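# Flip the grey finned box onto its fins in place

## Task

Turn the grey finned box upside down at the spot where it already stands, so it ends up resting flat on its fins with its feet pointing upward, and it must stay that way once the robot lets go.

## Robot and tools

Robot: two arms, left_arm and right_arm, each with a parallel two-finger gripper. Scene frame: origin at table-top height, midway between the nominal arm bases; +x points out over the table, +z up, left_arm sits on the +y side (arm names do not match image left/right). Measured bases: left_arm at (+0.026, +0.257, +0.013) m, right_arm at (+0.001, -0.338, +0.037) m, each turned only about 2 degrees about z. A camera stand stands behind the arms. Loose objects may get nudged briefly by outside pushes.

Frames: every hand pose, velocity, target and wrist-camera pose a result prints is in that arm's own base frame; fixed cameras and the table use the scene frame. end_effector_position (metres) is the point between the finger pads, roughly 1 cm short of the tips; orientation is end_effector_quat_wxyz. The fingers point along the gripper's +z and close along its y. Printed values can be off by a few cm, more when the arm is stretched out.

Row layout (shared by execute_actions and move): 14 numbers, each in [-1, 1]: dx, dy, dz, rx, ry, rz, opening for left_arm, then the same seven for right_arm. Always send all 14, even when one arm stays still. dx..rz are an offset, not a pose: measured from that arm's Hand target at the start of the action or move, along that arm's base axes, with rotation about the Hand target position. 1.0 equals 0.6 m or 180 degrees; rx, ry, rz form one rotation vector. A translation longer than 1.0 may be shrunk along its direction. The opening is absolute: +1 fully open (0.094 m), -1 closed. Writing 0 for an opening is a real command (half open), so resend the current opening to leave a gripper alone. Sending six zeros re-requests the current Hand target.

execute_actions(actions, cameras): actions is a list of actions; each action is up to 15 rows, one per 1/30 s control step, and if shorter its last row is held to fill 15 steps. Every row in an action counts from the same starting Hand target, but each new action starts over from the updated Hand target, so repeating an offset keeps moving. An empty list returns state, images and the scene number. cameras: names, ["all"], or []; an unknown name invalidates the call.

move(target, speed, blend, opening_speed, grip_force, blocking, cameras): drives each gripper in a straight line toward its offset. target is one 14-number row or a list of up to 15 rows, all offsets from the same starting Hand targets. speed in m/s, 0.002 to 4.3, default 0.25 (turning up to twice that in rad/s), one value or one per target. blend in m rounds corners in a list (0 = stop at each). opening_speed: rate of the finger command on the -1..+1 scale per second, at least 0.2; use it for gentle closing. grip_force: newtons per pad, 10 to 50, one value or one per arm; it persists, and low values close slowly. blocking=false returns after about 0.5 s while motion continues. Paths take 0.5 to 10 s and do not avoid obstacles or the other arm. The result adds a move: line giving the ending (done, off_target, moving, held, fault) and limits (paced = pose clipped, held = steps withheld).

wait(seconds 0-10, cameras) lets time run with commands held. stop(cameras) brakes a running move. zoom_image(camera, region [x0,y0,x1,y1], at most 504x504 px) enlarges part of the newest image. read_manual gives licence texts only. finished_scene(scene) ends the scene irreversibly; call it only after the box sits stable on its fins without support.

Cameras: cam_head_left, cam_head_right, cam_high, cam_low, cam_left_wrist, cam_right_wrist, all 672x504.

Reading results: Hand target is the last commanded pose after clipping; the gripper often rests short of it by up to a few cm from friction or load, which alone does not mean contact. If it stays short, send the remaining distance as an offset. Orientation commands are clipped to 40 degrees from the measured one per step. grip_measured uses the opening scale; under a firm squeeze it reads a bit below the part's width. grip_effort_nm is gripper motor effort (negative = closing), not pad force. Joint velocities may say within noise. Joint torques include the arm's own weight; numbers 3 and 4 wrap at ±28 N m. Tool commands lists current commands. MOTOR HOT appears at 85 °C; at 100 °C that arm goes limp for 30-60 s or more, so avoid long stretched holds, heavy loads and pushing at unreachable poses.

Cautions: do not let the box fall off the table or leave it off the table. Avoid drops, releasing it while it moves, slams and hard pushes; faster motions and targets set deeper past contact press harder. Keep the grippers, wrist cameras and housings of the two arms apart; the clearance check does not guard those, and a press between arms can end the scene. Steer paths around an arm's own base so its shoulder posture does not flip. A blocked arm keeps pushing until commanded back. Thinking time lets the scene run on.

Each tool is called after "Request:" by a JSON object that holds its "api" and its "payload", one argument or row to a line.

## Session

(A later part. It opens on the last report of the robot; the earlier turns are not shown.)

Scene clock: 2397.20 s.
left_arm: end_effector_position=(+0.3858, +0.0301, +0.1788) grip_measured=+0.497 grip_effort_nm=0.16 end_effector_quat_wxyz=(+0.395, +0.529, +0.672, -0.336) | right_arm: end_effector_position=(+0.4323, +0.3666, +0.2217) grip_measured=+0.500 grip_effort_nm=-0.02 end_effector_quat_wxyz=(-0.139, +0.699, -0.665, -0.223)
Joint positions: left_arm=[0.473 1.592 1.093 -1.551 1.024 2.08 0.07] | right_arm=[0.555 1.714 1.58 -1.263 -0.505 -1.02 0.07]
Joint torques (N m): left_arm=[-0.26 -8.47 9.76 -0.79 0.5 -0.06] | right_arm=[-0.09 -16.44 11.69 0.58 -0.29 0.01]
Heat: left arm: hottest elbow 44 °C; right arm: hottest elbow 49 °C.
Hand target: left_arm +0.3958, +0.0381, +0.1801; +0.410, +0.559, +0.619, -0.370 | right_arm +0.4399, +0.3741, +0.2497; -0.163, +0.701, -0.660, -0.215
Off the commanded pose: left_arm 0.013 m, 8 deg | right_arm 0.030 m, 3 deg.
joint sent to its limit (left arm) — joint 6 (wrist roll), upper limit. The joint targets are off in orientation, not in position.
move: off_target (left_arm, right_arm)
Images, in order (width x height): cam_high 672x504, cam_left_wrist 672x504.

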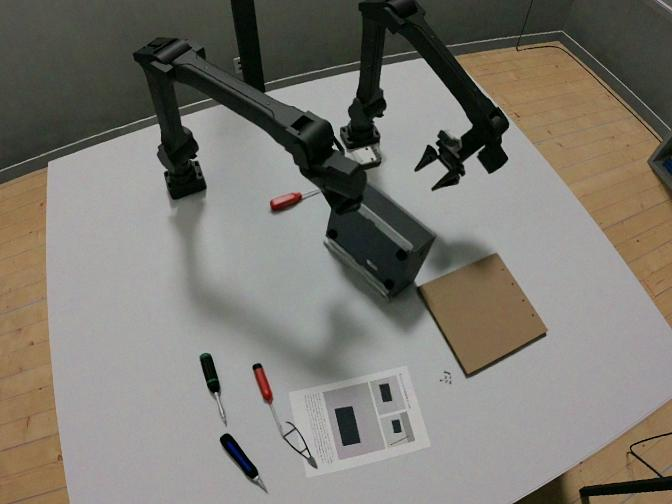

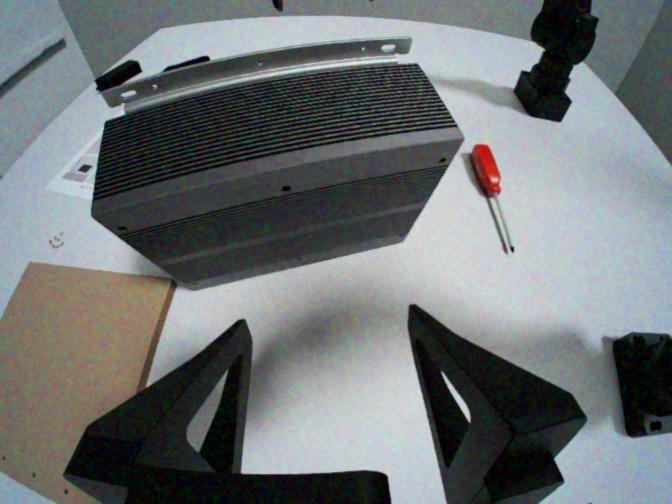

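Request:
{"api": "move", "payload": {
  "target": [0.0237, -0.1285, -0.182, 0,0,0.028, 1.0, -0.06,-0.36,0.03,0,0,0,0.5],
  "speed": 0.12,
  "cameras": ["cam_left_wrist","cam_right_wrist"]
}}

Scene clock: 2474.03 s.
left_arm: end_effector_position=(+0.4119, -0.0345, +0.0806) grip_measured=+0.997 grip_effort_nm=0.16 end_effector_quat_wxyz=(+0.433, +0.537, +0.639, -0.339) | right_arm: end_effector_position=(+0.4046, +0.1623, +0.2617) grip_measured=+0.500 grip_effort_nm=-0.02 end_effector_quat_wxyz=(-0.157, +0.701, -0.661, -0.218)
Joint positions: left_arm=[0.313 1.729 0.933 -1.016 1.153 1.868 0.094] | right_arm=[0.175 1.461 1.383 -1.501 -0.543 -1.458 0.07]
Joint torques (N m): left_arm=[-1.38 -9.35 5.33 0.55 0.83 -0.34] | right_arm=[-1.2 -10.93 7.98 0.25 -0.65 -0.12]
Heat: left arm: hottest elbow 45 °C; right arm: hottest elbow 50 °C.
Hand target: left_arm +0.4099, -0.0391, +0.0709; +0.426, +0.531, +0.643, -0.351 | right_arm +0.4039, +0.1581, +0.2678; -0.163, +0.701, -0.660, -0.216
Off the commanded pose: left_arm 0.011 m, 2 deg | right_arm 0.007 m, 1 deg.
move: off_target (left_arm)
Images, in order (width x height): cam_left_wrist 672x504, cam_right_wrist 672x504.

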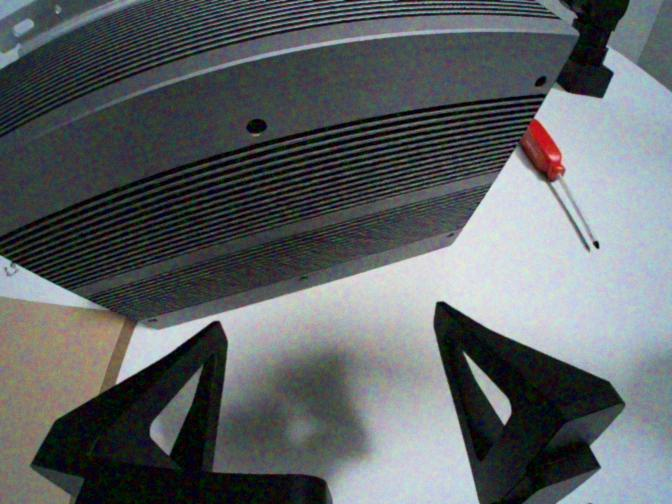

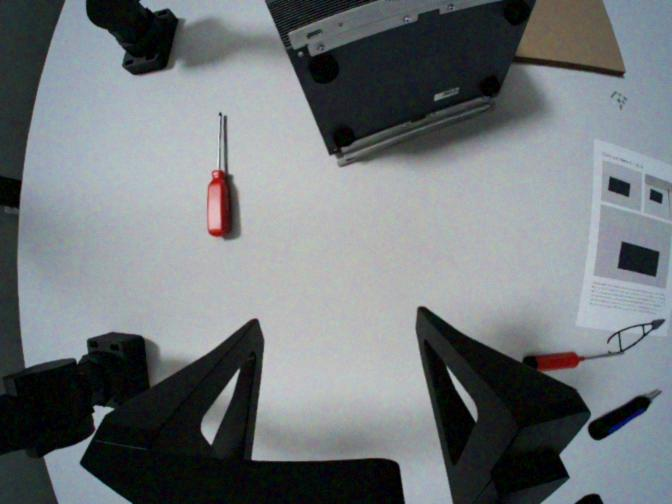

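Request:
{"api": "move", "payload": {
  "target": [0.0315, -0.1637, 0, 0,0,0, 1.0, 0,0,0,0,0,0,0.5],
  "speed": 0.05,
  "cameras": ["cam_left_wrist","cam_right_wrist"]
}}

Scene clock: 2495.77 s.
left_arm: end_effector_position=(+0.4331, -0.1212, +0.0666) grip_measured=+0.997 grip_effort_nm=0.16 end_effector_quat_wxyz=(+0.427, +0.519, +0.655, -0.346) | right_arm: end_effector_position=(+0.4046, +0.1623, +0.2617) grip_measured=+0.500 grip_effort_nm=-0.02 end_effector_quat_wxyz=(-0.157, +0.701, -0.660, -0.217)
Joint positions: left_arm=[0.088 1.686 0.813 -0.404 1.144 1.237 0.094] | right_arm=[0.175 1.461 1.383 -1.501 -0.543 -1.459 0.07]
Joint torques (N m): left_arm=[-3.72 -11.87 5.48 1.52 0.9 -0.24] | right_arm=[-1.79 -11.22 7.75 0.21 -0.6 -0.09]
Heat: left arm: hottest elbow 42 °C; right arm: hottest elbow 48 °C.
Hand target: left_arm +0.4289, -0.1373, +0.0709; +0.426, +0.531, +0.643, -0.351 | right_arm +0.4039, +0.1581, +0.2678; -0.163, +0.701, -0.660, -0.216
Off the commanded pose: left_arm 0.017 m, 2 deg | right_arm 0.007 m, 1 deg.
move: off_target (left_arm)
Images, in order (width x height): cam_left_wrist 672x504, cam_right_wrist 672x504.

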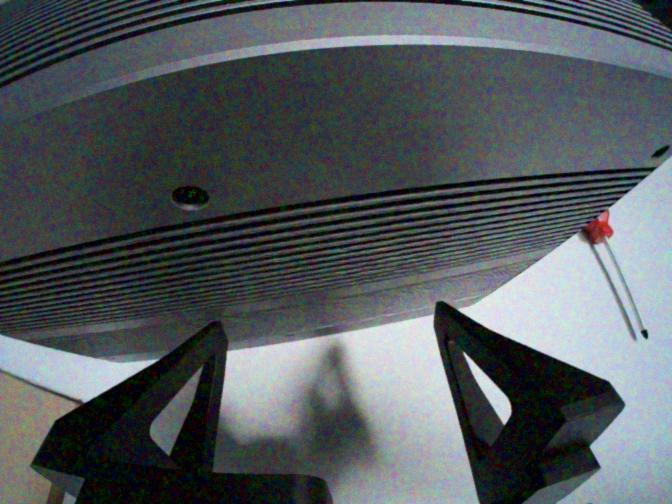

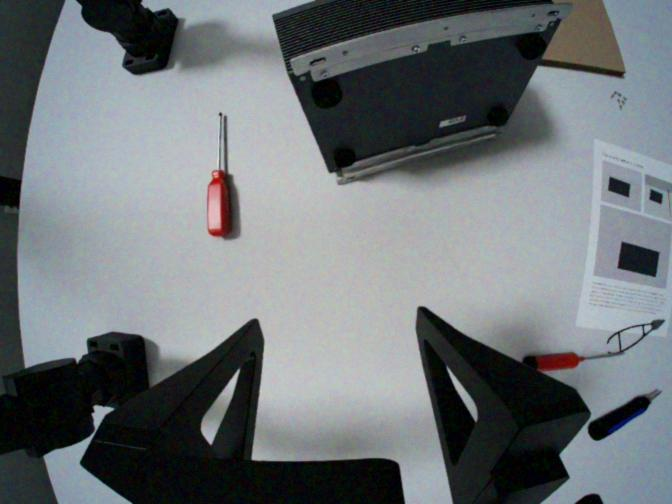

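Request:
{"api": "move", "payload": {
  "target": [0.0315, -0.1637, 0, 0,0,0, 1.0, 0,0,0,0,0,0,0.5],
  "speed": 0.05,
  "cameras": ["cam_left_wrist","cam_right_wrist"]
}}

Scene clock: 2503.00 s.
left_arm: end_effector_position=(+0.4491, -0.2148, +0.0700) grip_measured=+0.998 grip_effort_nm=0.15 end_effector_quat_wxyz=(+0.424, +0.515, +0.662, -0.341) | right_arm: end_effector_position=(+0.4046, +0.1623, +0.2617) grip_measured=+0.500 grip_effort_nm=-0.02 end_effector_quat_wxyz=(-0.157, +0.701, -0.660, -0.217)
Joint positions: left_arm=[-0.144 1.689 0.783 0.025 1.015 0.783 0.094] | right_arm=[0.175 1.461 1.383 -1.501 -0.543 -1.459 0.07]
Joint torques (N m): left_arm=[-4.01 -9.76 7.32 2.52 1.12 -0.21] | right_arm=[-2.02 -11.87 7.88 0.13 -0.6 -0.15]
Heat: left arm: hottest elbow 42 °C; right arm: hottest elbow 48 °C.
Hand target: left_arm +0.4478, -0.2355, +0.0709; +0.426, +0.531, +0.643, -0.351 | right_arm +0.4039, +0.1581, +0.2678; -0.163, +0.701, -0.660, -0.216
Off the commanded pose: left_arm 0.021 m, 3 deg | right_arm 0.007 m, 1 deg.
move: off_target (left_arm)
Images, in order (width x height): cam_left_wrist 672x504, cam_right_wrist 672x504.

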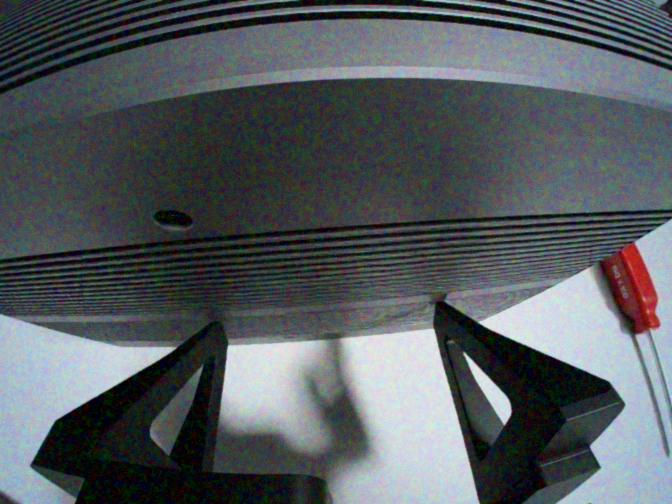

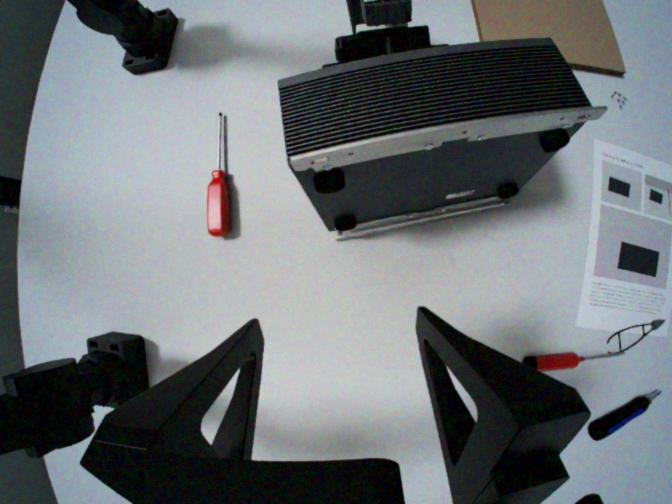

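Request:
{"api": "move", "payload": {
  "target": [-0.035, -0.172, 0, 0,0,-0.02, 1.0, 0,0,0,0,0,0,0.5],
  "speed": 0.05,
  "cameras": ["cam_left_wrist","cam_right_wrist"]
}}

Scene clock: 2532.07 s.
left_arm: end_effector_position=(+0.4232, -0.3155, +0.0704) grip_measured=+0.998 grip_effort_nm=0.15 end_effector_quat_wxyz=(+0.415, +0.539, +0.642, -0.355) | right_arm: end_effector_position=(+0.4046, +0.1623, +0.2617) grip_measured=+0.500 grip_effort_nm=-0.02 end_effector_quat_wxyz=(-0.157, +0.701, -0.660, -0.217)
Joint positions: left_arm=[-0.379 1.714 0.783 0.223 0.899 0.581 0.094] | right_arm=[0.175 1.461 1.383 -1.501 -0.543 -1.459 0.07]
Joint torques (N m): left_arm=[-3.49 -9.11 9.31 2.44 0.81 -0.28] | right_arm=[-1.44 -11.87 7.79 0.14 -0.62 -0.13]
Heat: left arm: hottest elbow 41 °C; right arm: hottest elbow 46 °C.
Hand target: left_arm +0.4268, -0.3387, +0.0710; +0.415, +0.551, +0.626, -0.364 | right_arm +0.4039, +0.1581, +0.2678; -0.163, +0.701, -0.660, -0.216
Off the commanded pose: left_arm 0.024 m, 3 deg | right_arm 0.007 m, 1 deg.
move: off_target (left_arm)
Images, in order (width x height): cam_left_wrist 672x504, cam_right_wrist 672x504.

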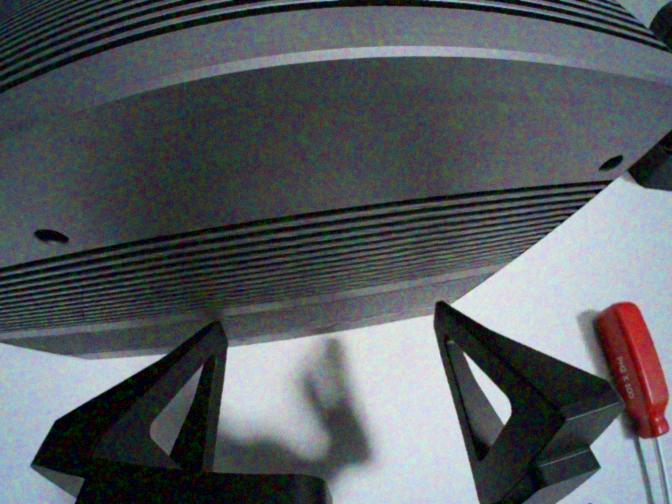

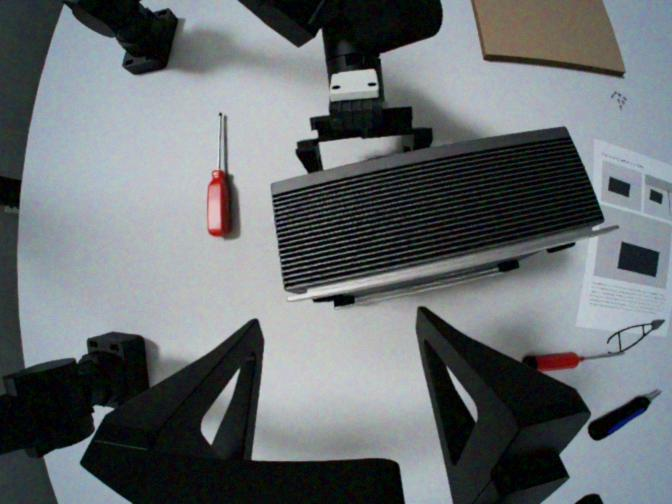

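Request:
{"api": "move", "payload": {
  "target": [-0.03, 0.231, 0, 0,0,0, 1.0, -0.04,-0.33,0.0,0.181,0.031,0,0.5],
  "speed": 0.06,
  "cameras": ["cam_left_wrist","cam_right_wrist"]
}}

Scene clock: 2665.53 s.
left_arm: end_effector_position=(+0.4075, -0.2038, +0.0642) grip_measured=+0.998 grip_effort_nm=0.15 end_effector_quat_wxyz=(+0.408, +0.548, +0.630, -0.370) | right_arm: end_effector_position=(+0.3829, -0.0361, +0.2608) grip_measured=+0.500 grip_effort_nm=-0.02 end_effector_quat_wxyz=(+0.365, -0.586, +0.670, +0.272)
Joint positions: left_arm=[-0.114 1.663 0.745 -0.16 1.108 1.01 0.094] | right_arm=[-0.457 1.452 1.236 -1.679 -0.906 -2.054 0.07]
Joint torques (N m): left_arm=[0.09 -11.81 5.81 0.96 0.78 -0.09] | right_arm=[-2.08 -11.16 7.17 -0.35 -0.76 -0.1]
Heat: left arm: hottest elbow 42 °C; right arm: hottest elbow 44 °C.
Hand target: left_arm +0.4088, -0.2000, +0.0710; +0.415, +0.551, +0.626, -0.364 | right_arm +0.3799, -0.0400, +0.2678; +0.321, -0.616, +0.580, +0.425
Off the commanded pose: left_arm 0.008 m, 1 deg | right_arm 0.009 m, 21 deg.
joint sent to its limit (right arm) — joint 4 (wrist pitch), lower limit. The joint targets are off in orientation, not in position.
move: off_target (right_arm)
Images, in order (width x height): cam_left_wrist 672x504, cam_right_wrist 672x504.

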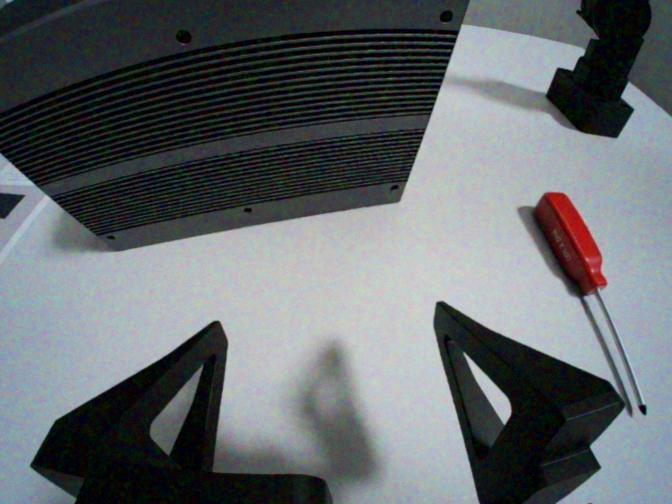

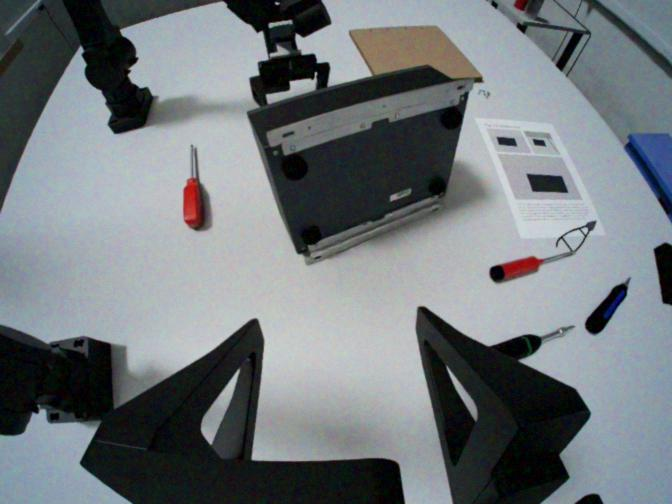

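Request:
{"api": "move", "payload": {
  "target": [
    [0.019, 0.067, 0.548, 0,0,0, 0.0, 0,0,0,0,0,0,0.5],
    [0.035, 0.033, 0.548, 0.174,0.373,0.433, 0.0, 0,0,0,0,0,0,0.5]
  ],
  "speed": [0.15,0.25],
  "cameras": ["cam_left_wrist","cam_right_wrist","cam_head_left"]
}}

Scene clock: 2724.70 s.
left_arm: end_effector_position=(+0.4217, -0.1737, +0.3919) grip_measured=+0.003 grip_effort_nm=-0.11 end_effector_quat_wxyz=(+0.055, -0.128, +0.982, -0.125) | right_arm: end_effector_position=(+0.3829, -0.0361, +0.2608) grip_measured=+0.500 grip_effort_nm=-0.02 end_effector_quat_wxyz=(+0.365, -0.586, +0.670, +0.272)
Joint positions: left_arm=[-0.323 1.44 1.751 -1.67 0.176 -0.601 0.047] | right_arm=[-0.457 1.452 1.236 -1.679 -0.906 -2.054 0.07]
Joint torques (N m): left_arm=[-1.49 -8.41 12.04 0.66 0.05 -0.32] | right_arm=[-2.02 -10.99 7.45 -0.24 -0.71 -0.11]
Heat: left arm: hottest elbow 42 °C; right arm: hottest elbow 45 °C.
Hand target: left_arm +0.4298, -0.1803, +0.3997; +0.014, -0.127, +0.987, -0.103 | right_arm +0.3799, -0.0400, +0.2678; +0.321, -0.616, +0.580, +0.425
Off the commanded pose: left_arm 0.013 m, 5 deg | right_arm 0.009 m, 21 deg.
joint sent to its limit (left arm) — joint 4 (wrist pitch), lower limit. The joint targets are off in orientation, not in position.
joint sent to its limit (right arm) — joint 4 (wrist pitch), lower limit. The joint targets are off in orientation, not in position.
move: off_target (left_arm, right_arm)
Images, in order (width x height): cam_head_left 672x504, cam_left_wrist 672x504, cam_right_wrist 672x504.

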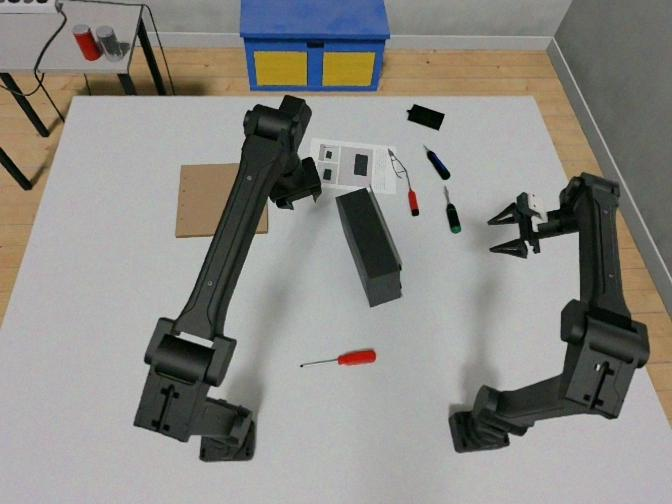

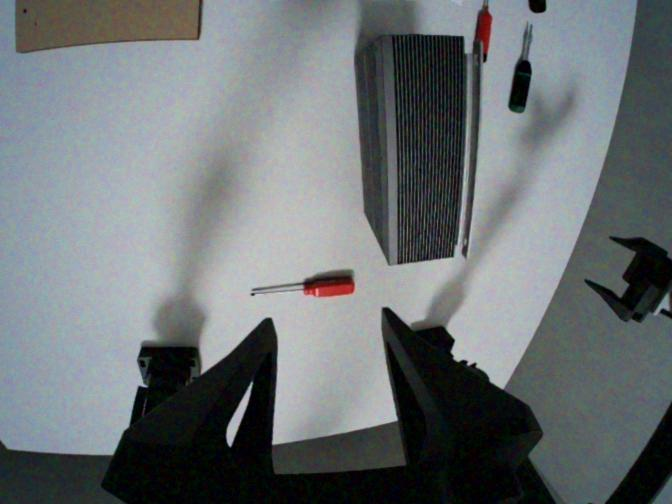

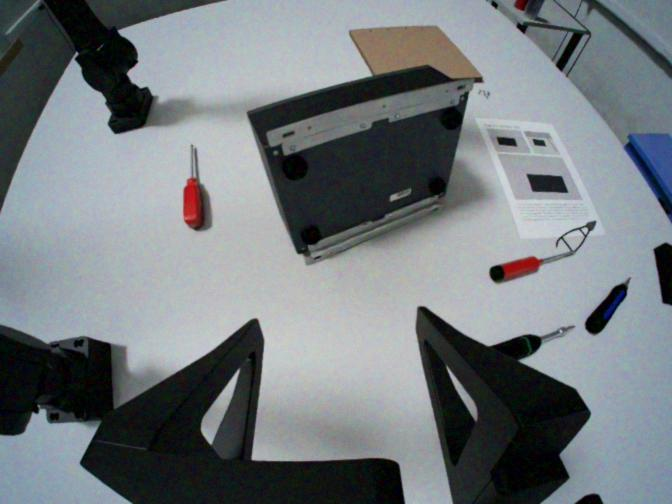

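Request:
{"api": "move", "payload": {
  "target": [0.1287, -0.3145, -0.213, 0,0,0, 0.0, 0,0,0,0,0,0,0.5],
  "speed": 0.12,
  "cameras": ["cam_left_wrist","cam_right_wrist","cam_head_left"]
}}

Scene clock: 2745.80 s.
left_arm: end_effector_position=(+0.4974, -0.3585, +0.2707) grip_measured=+0.003 grip_effort_nm=-0.12 end_effector_quat_wxyz=(+0.008, -0.124, +0.987, -0.099) | right_arm: end_effector_position=(+0.3829, -0.0361, +0.2608) grip_measured=+0.500 grip_effort_nm=-0.02 end_effector_quat_wxyz=(+0.365, -0.586, +0.670, +0.272)
Joint positions: left_arm=[-0.584 1.87 1.98 -1.54 0.14 -0.843 0.047] | right_arm=[-0.457 1.452 1.236 -1.679 -0.906 -2.054 0.07]
Joint torques (N m): left_arm=[-1.32 -15.27 12.29 0.98 -0.03 -0.3] | right_arm=[-1.73 -11.05 7.1 -0.36 -0.78 -0.14]
Heat: left arm: hottest elbow 46 °C; right arm: hottest elbow 45 °C.
Hand target: left_arm +0.5071, -0.3689, +0.2721; +0.014, -0.127, +0.986, -0.103 | right_arm +0.3799, -0.0400, +0.2678; +0.321, -0.616, +0.580, +0.425
Off the commanded pose: left_arm 0.014 m, 1 deg | right_arm 0.009 m, 21 deg.
joint sent to its limit (right arm) — joint 4 (wrist pitch), lower limit. The joint targets are off in orientation, not in position.
move: off_target (left_arm, right_arm)
Images, in order (width x height): cam_head_left 672x504, cam_left_wrist 672x504, cam_right_wrist 672x504.

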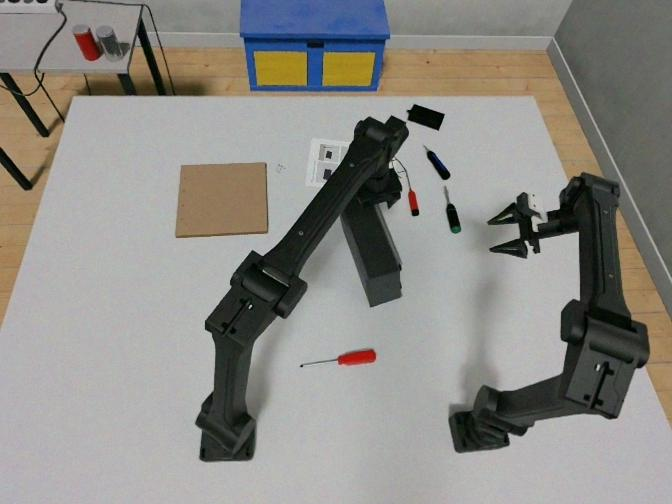

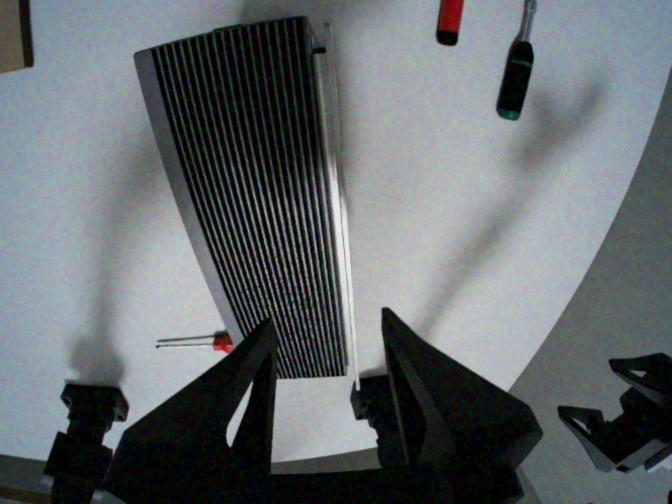

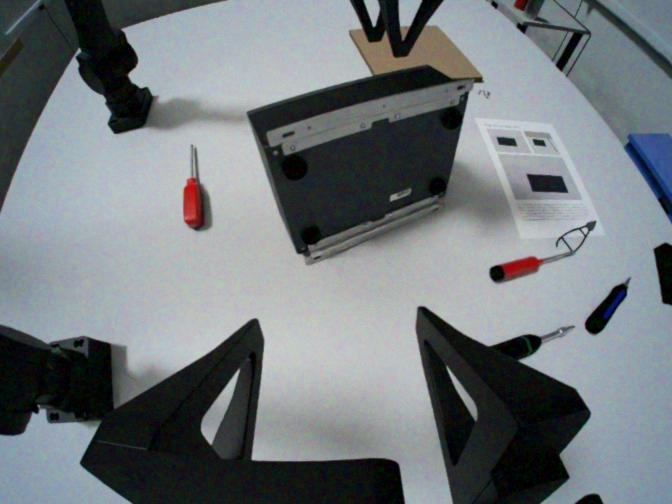

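Request:
{"api": "move", "payload": {
  "target": [0.0065, -0.0285, -0.0785, 0,0,0, 0.0, 0,0,0,0,0,0,0.5],
  "speed": 0.06,
  "cameras": ["cam_left_wrist","cam_right_wrist"]
}}

Scene clock: 2770.80 s.
left_arm: end_effector_position=(+0.5088, -0.3782, +0.2436) grip_measured=+0.003 grip_effort_nm=-0.11 end_effector_quat_wxyz=(+0.021, -0.123, +0.986, -0.110) | right_arm: end_effector_position=(+0.3829, -0.0361, +0.2608) grip_measured=+0.500 grip_effort_nm=-0.02 end_effector_quat_wxyz=(+0.365, -0.586, +0.670, +0.272)
Joint positions: left_arm=[-0.601 1.898 1.948 -1.44 0.137 -0.863 0.047] | right_arm=[-0.457 1.452 1.236 -1.679 -0.906 -2.054 0.07]
Joint torques (N m): left_arm=[-1.67 -15.56 8.9 1.46 -0.04 -0.29] | right_arm=[-1.9 -10.93 7.24 -0.46 -0.78 -0.11]
Heat: left arm: hottest elbow 50 °C; right arm: hottest elbow 44 °C.
Hand target: left_arm +0.5110, -0.3861, +0.2248; +0.014, -0.127, +0.986, -0.103 | right_arm +0.3799, -0.0400, +0.2678; +0.321, -0.616, +0.580, +0.425
Off the commanded pose: left_arm 0.020 m, 1 deg | right_arm 0.009 m, 21 deg.
joint sent to its limit (right arm) — joint 4 (wrist pitch), lower limit. The joint targets are off in orientation, not in position.
move: off_target (left_arm, right_arm)
Images, in order (width x height): cam_left_wrist 672x504, cam_right_wrist 672x504.

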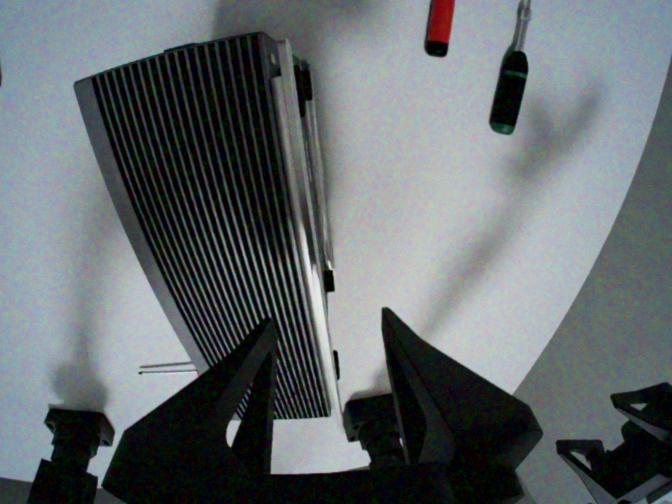

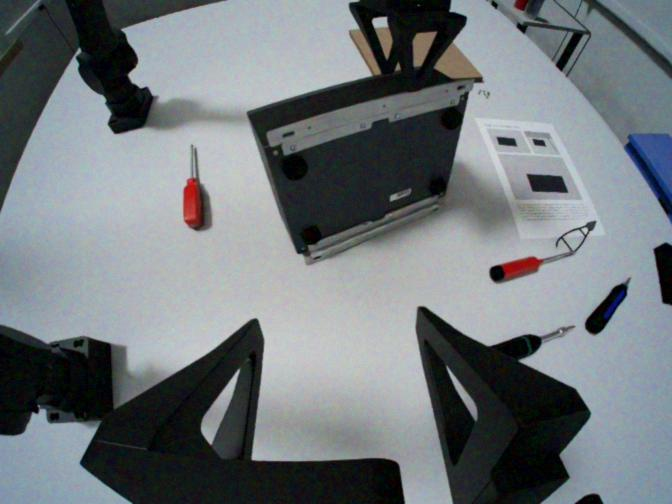

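Request:
{"api": "move", "payload": {
  "target": [-0.01, -0.0033, -0.0367, 0,0,0, 0.0, 0,0,0,0,0,0,0.5],
  "speed": 0.04,
  "cameras": ["cam_left_wrist","cam_right_wrist"]
}}

Scene clock: 2826.37 s.
left_arm: end_effector_position=(+0.5050, -0.3815, +0.2169) grip_measured=+0.003 grip_effort_nm=-0.11 end_effector_quat_wxyz=(+0.019, -0.124, +0.986, -0.108) | right_arm: end_effector_position=(+0.3829, -0.0361, +0.2608) grip_measured=+0.500 grip_effort_nm=-0.02 end_effector_quat_wxyz=(+0.365, -0.586, +0.670, +0.272)
Joint positions: left_arm=[-0.609 1.898 1.879 -1.377 0.136 -0.871 0.047] | right_arm=[-0.457 1.452 1.236 -1.679 -0.906 -2.054 0.07]
Joint torques (N m): left_arm=[-1.67 -16.26 8.51 1.39 -0.04 -0.29] | right_arm=[-2.32 -10.7 7.27 -0.4 -0.75 -0.11]
Heat: left arm: hottest elbow 46 °C; right arm: hottest elbow 44 °C.
Hand target: left_arm +0.5050, -0.3880, +0.2028; +0.014, -0.127, +0.986, -0.103 | right_arm +0.3799, -0.0400, +0.2678; +0.321, -0.616, +0.580, +0.425
Off the commanded pose: left_arm 0.016 m, 1 deg | right_arm 0.009 m, 21 deg.
joint sent to its limit (right arm) — joint 4 (wrist pitch), lower limit. The joint targets are off in orientation, not in position.
move: off_target (left_arm, right_arm)
Images, in order (width x height): cam_left_wrist 672x504, cam_right_wrist 672x504.

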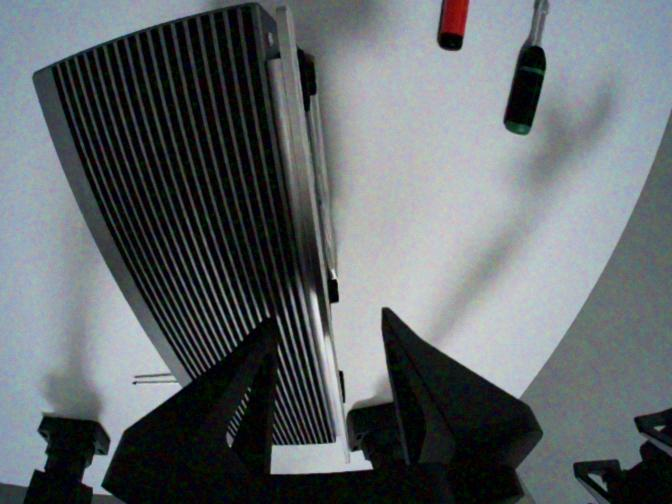

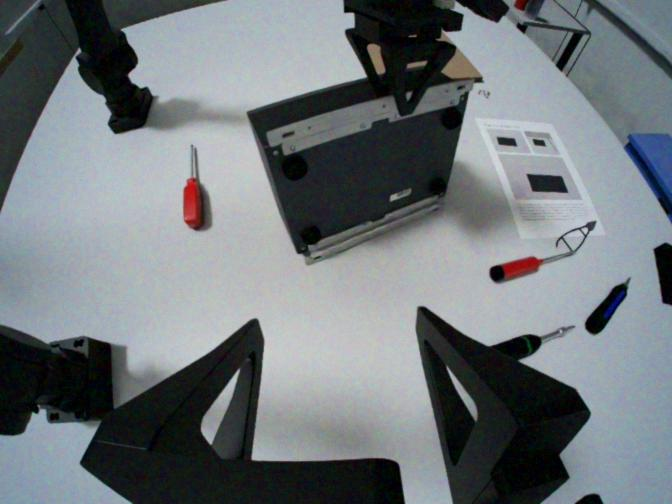

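Request:
{"api": "zoom_image", "payload": {
  "camera": "cam_right_wrist",
  "region": [230, 0, 500, 280]
}}

Request:
{"api": "zoom_image", "payload": {
  "camera": "cam_left_wrist",
  "region": [180, 200, 480, 480]
}}

Scaled by 1.800 from the camera's 672x504 image, which has a finer 960x720 frame.

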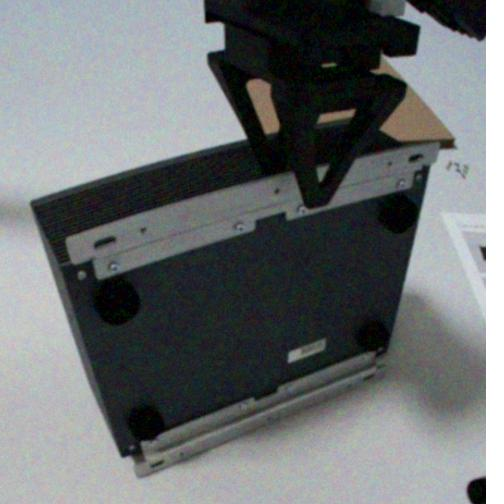

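Scaled by 1.680 from the camera's 672x504 image, which has a finer 960x720 frame.

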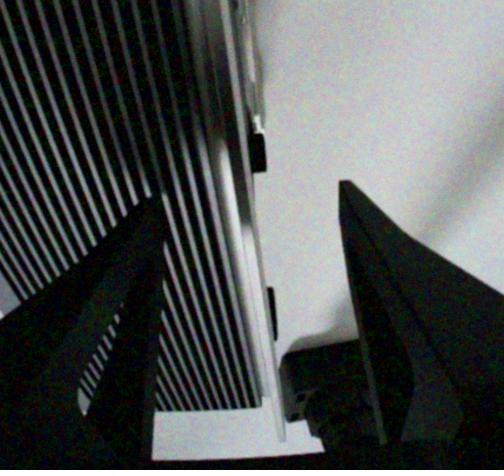

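Request:
{"api": "move", "payload": {
  "target": [-0.0208, -0.0108, -0.0163, 0,0,0, 0.0, 0,0,0,0,0,0,0.5],
  "speed": 0.04,
  "cameras": ["cam_left_wrist","cam_right_wrist"]
}}

Request:
{"api": "zoom_image", "payload": {
  "camera": "cam_right_wrist",
  "region": [230, 0, 500, 280]
}}

Request:
{"api": "zoom_image", "payload": {
  "camera": "cam_left_wrist",
  "region": [180, 200, 480, 480]
}}

Scene clock: 2855.90 s.
left_arm: end_effector_position=(+0.5005, -0.3844, +0.2066) grip_measured=+0.002 grip_effort_nm=-0.10 end_effector_quat_wxyz=(+0.021, -0.129, +0.986, -0.107) | right_arm: end_effector_position=(+0.3829, -0.0361, +0.2608) grip_measured=+0.500 grip_effort_nm=-0.02 end_effector_quat_wxyz=(+0.365, -0.586, +0.670, +0.272)
Joint positions: left_arm=[-0.619 1.892 1.842 -1.344 0.128 -0.89 0.047] | right_arm=[-0.457 1.452 1.236 -1.679 -0.906 -2.054 0.07]
Joint torques (N m): left_arm=[-2.49 -16.97 7.5 1.57 0.15 -0.31] | right_arm=[-1.49 -10.52 7.17 -0.34 -0.75 -0.14]
Heat: left arm: hottest elbow 45 °C; right arm: hottest elbow 44 °C.
Hand target: left_arm +0.4924, -0.3945, +0.1931; +0.014, -0.127, +0.986, -0.103 | right_arm +0.3799, -0.0400, +0.2678; +0.321, -0.616, +0.580, +0.425
Off the commanded pose: left_arm 0.019 m, 1 deg | right_arm 0.009 m, 21 deg.
joint sent to its limit (right arm) — joint 4 (wrist pitch), lower limit. The joint targets are off in orientation, not in position.
move: off_target (left_arm, right_arm)
Images, in order (width x height): cam_left_wrist 672x504, cam_right_wrist 672x504.

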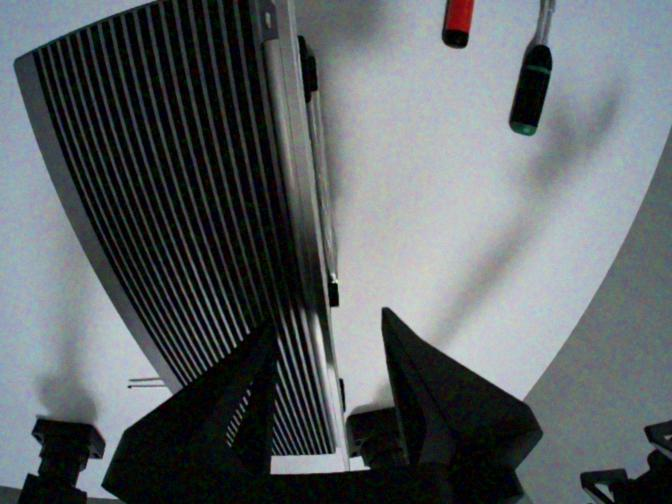

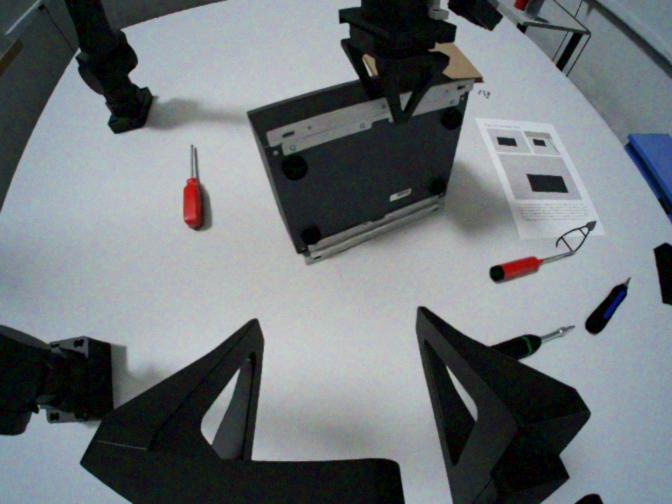

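Scaled by 1.800 from the camera's 672x504 image, which has a finer 960x720 frame.

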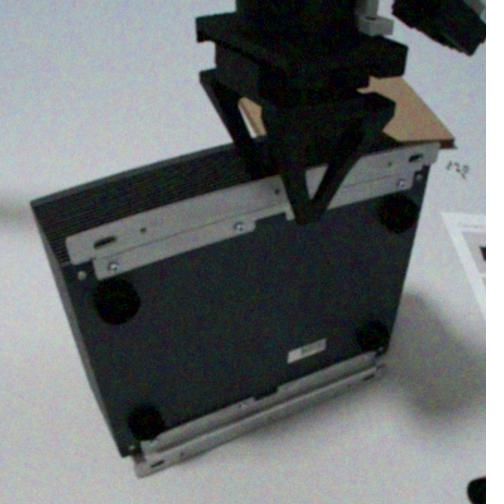

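Scaled by 1.680 from the camera's 672x504 image, which has a finer 960x720 frame.

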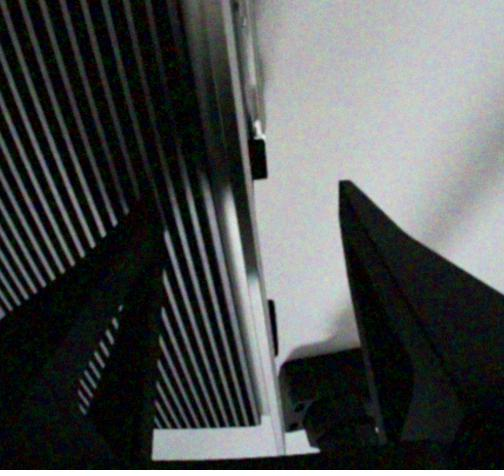

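Request:
{"api": "move", "payload": {
  "target": [-0.02, -0.0067, -0.01, 0,0,0, 0.0, 0,0,0,0,0,0,0.5],
  "speed": 0.04,
  "cameras": ["cam_left_wrist","cam_right_wrist"]
}}

Request:
{"api": "zoom_image", "payload": {
  "camera": "cam_right_wrist",
  "region": [230, 0, 500, 280]
}}

Request:
{"api": "zoom_image", "payload": {
  "camera": "cam_left_wrist",
  "region": [180, 200, 480, 480]
}}

Scene clock: 2868.70 s.
left_arm: end_effector_position=(+0.4999, -0.3843, +0.2069) grip_measured=+0.002 grip_effort_nm=-0.10 end_effector_quat_wxyz=(+0.035, -0.131, +0.984, -0.113) | right_arm: end_effector_position=(+0.3829, -0.0361, +0.2608) grip_measured=+0.500 grip_effort_nm=-0.02 end_effector_quat_wxyz=(+0.365, -0.586, +0.670, +0.272)
Joint positions: left_arm=[-0.622 1.869 1.806 -1.3 0.117 -0.9 0.047] | right_arm=[-0.457 1.452 1.236 -1.679 -0.906 -2.054 0.07]
Joint torques (N m): left_arm=[-3.66 -16.62 6.76 0.9 0.43 -0.36] | right_arm=[-1.61 -10.7 7.24 -0.47 -0.75 -0.14]
Heat: left arm: hottest elbow 44 °C; right arm: hottest elbow 44 °C.
Hand target: left_arm +0.4804, -0.3985, +0.1871; +0.014, -0.127, +0.986, -0.103 | right_arm +0.3799, -0.0400, +0.2678; +0.321, -0.616, +0.580, +0.425
Off the commanded pose: left_arm 0.031 m, 3 deg | right_arm 0.009 m, 21 deg.
joint sent to its limit (right arm) — joint 4 (wrist pitch), lower limit. The joint targets are off in orientation, not in position.
move: off_target (left_arm, right_arm)
Images, in order (width x height): cam_left_wrist 672x504, cam_right_wrist 672x504.

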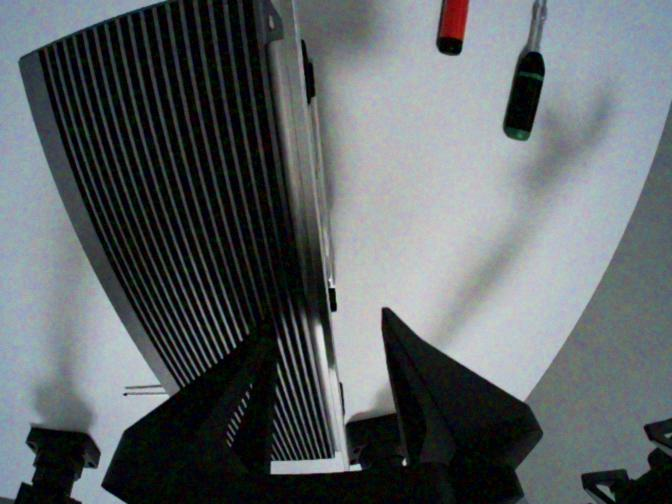

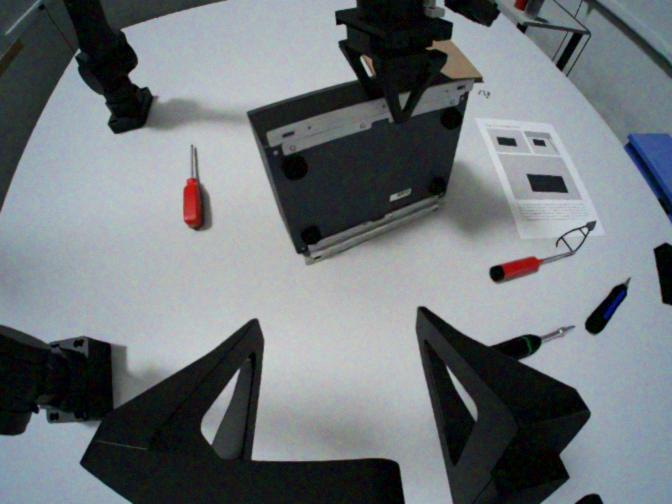

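Scaled by 1.800 from the camera's 672x504 image, which has a finer 960x720 frame.

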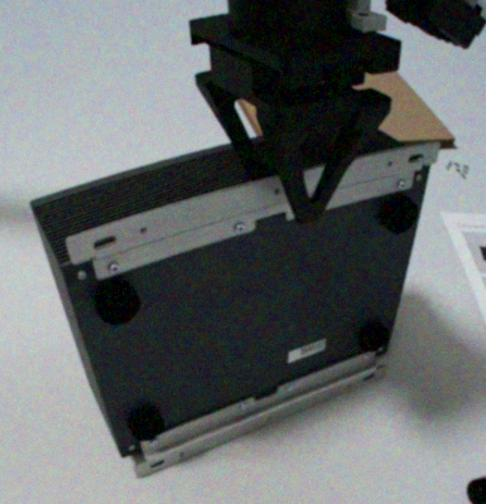

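Scaled by 1.680 from the camera's 672x504 image, which has a finer 960x720 frame.

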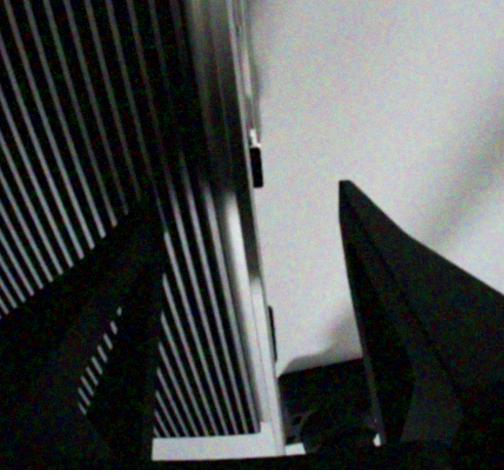

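Request:
{"api": "move", "payload": {
  "target": [0.005, 0, -0.028, 0,0,0, 0.0, 0,0,0,0,0,0,0.5],
  "speed": 0.04,
  "cameras": ["cam_left_wrist","cam_right_wrist"]
}}

Request:
{"api": "zoom_image", "payload": {
  "camera": "cam_right_wrist",
  "region": [230, 0, 500, 280]
}}

Request:
{"api": "zoom_image", "payload": {
  "camera": "cam_left_wrist",
  "region": [180, 200, 480, 480]
}}

Scene clock: 2879.57 s.
left_arm: end_effector_position=(+0.4999, -0.3842, +0.2068) grip_measured=+0.002 grip_effort_nm=-0.10 end_effector_quat_wxyz=(+0.042, -0.131, +0.983, -0.120) | right_arm: end_effector_position=(+0.3829, -0.0361, +0.2608) grip_measured=+0.500 grip_effort_nm=-0.02 end_effector_quat_wxyz=(+0.365, -0.586, +0.670, +0.272)
Joint positions: left_arm=[-0.622 1.856 1.784 -1.271 0.116 -0.9 0.047] | right_arm=[-0.457 1.452 1.236 -1.679 -0.906 -2.054 0.07]
Joint torques (N m): left_arm=[-3.37 -14.39 6.28 1.31 0.44 -0.36] | right_arm=[-2.02 -10.52 7.27 -0.44 -0.76 -0.13]
Heat: left arm: hottest elbow 43 °C; right arm: hottest elbow 44 °C.
Hand target: left_arm +0.4835, -0.3985, +0.1703; +0.014, -0.126, +0.986, -0.103 | right_arm +0.3799, -0.0400, +0.2678; +0.321, -0.616, +0.580, +0.425
Off the commanded pose: left_arm 0.042 m, 4 deg | right_arm 0.009 m, 21 deg.
joint sent to its limit (right arm) — joint 4 (wrist pitch), lower limit. The joint targets are off in orientation, not in position.
move: off_target (left_arm, right_arm)
Images, in order (width x height): cam_left_wrist 672x504, cam_right_wrist 672x504.

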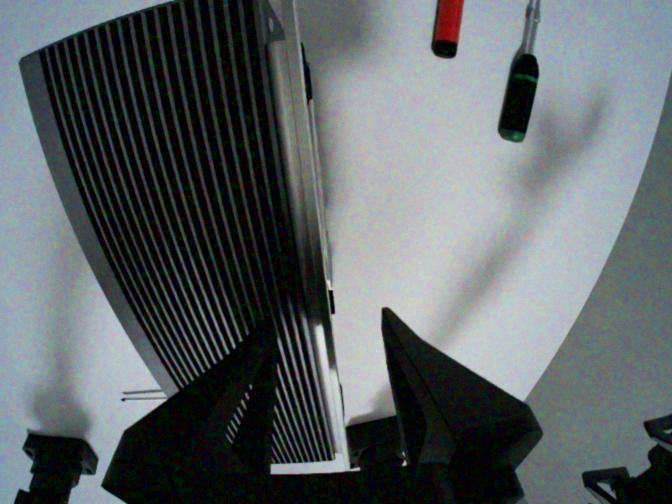

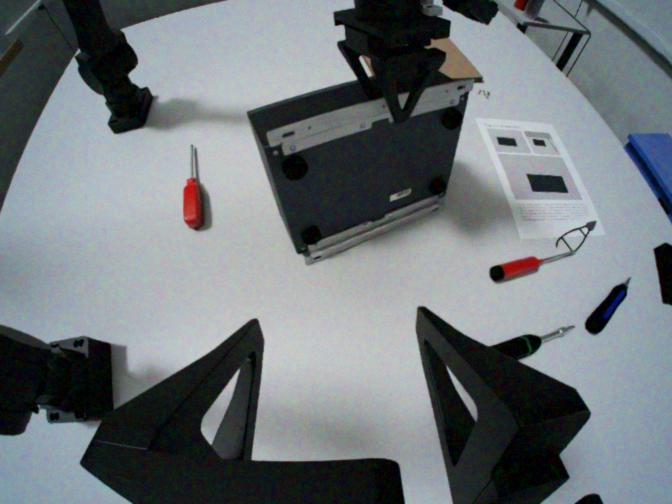

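Scaled by 1.800 from the camera's 672x504 image, which has a finer 960x720 frame.

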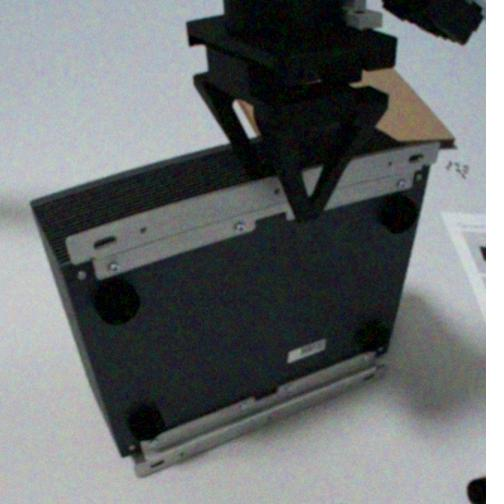

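Scaled by 1.680 from the camera's 672x504 image, which has a finer 960x720 frame.

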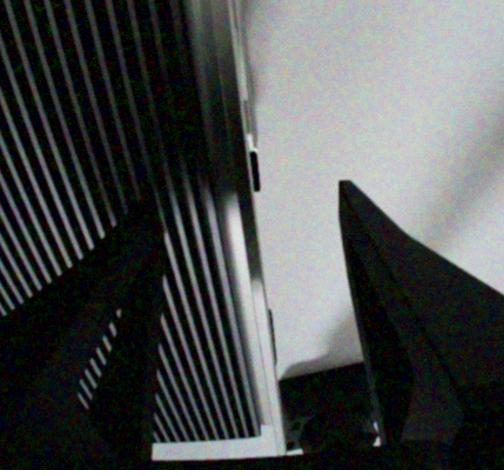

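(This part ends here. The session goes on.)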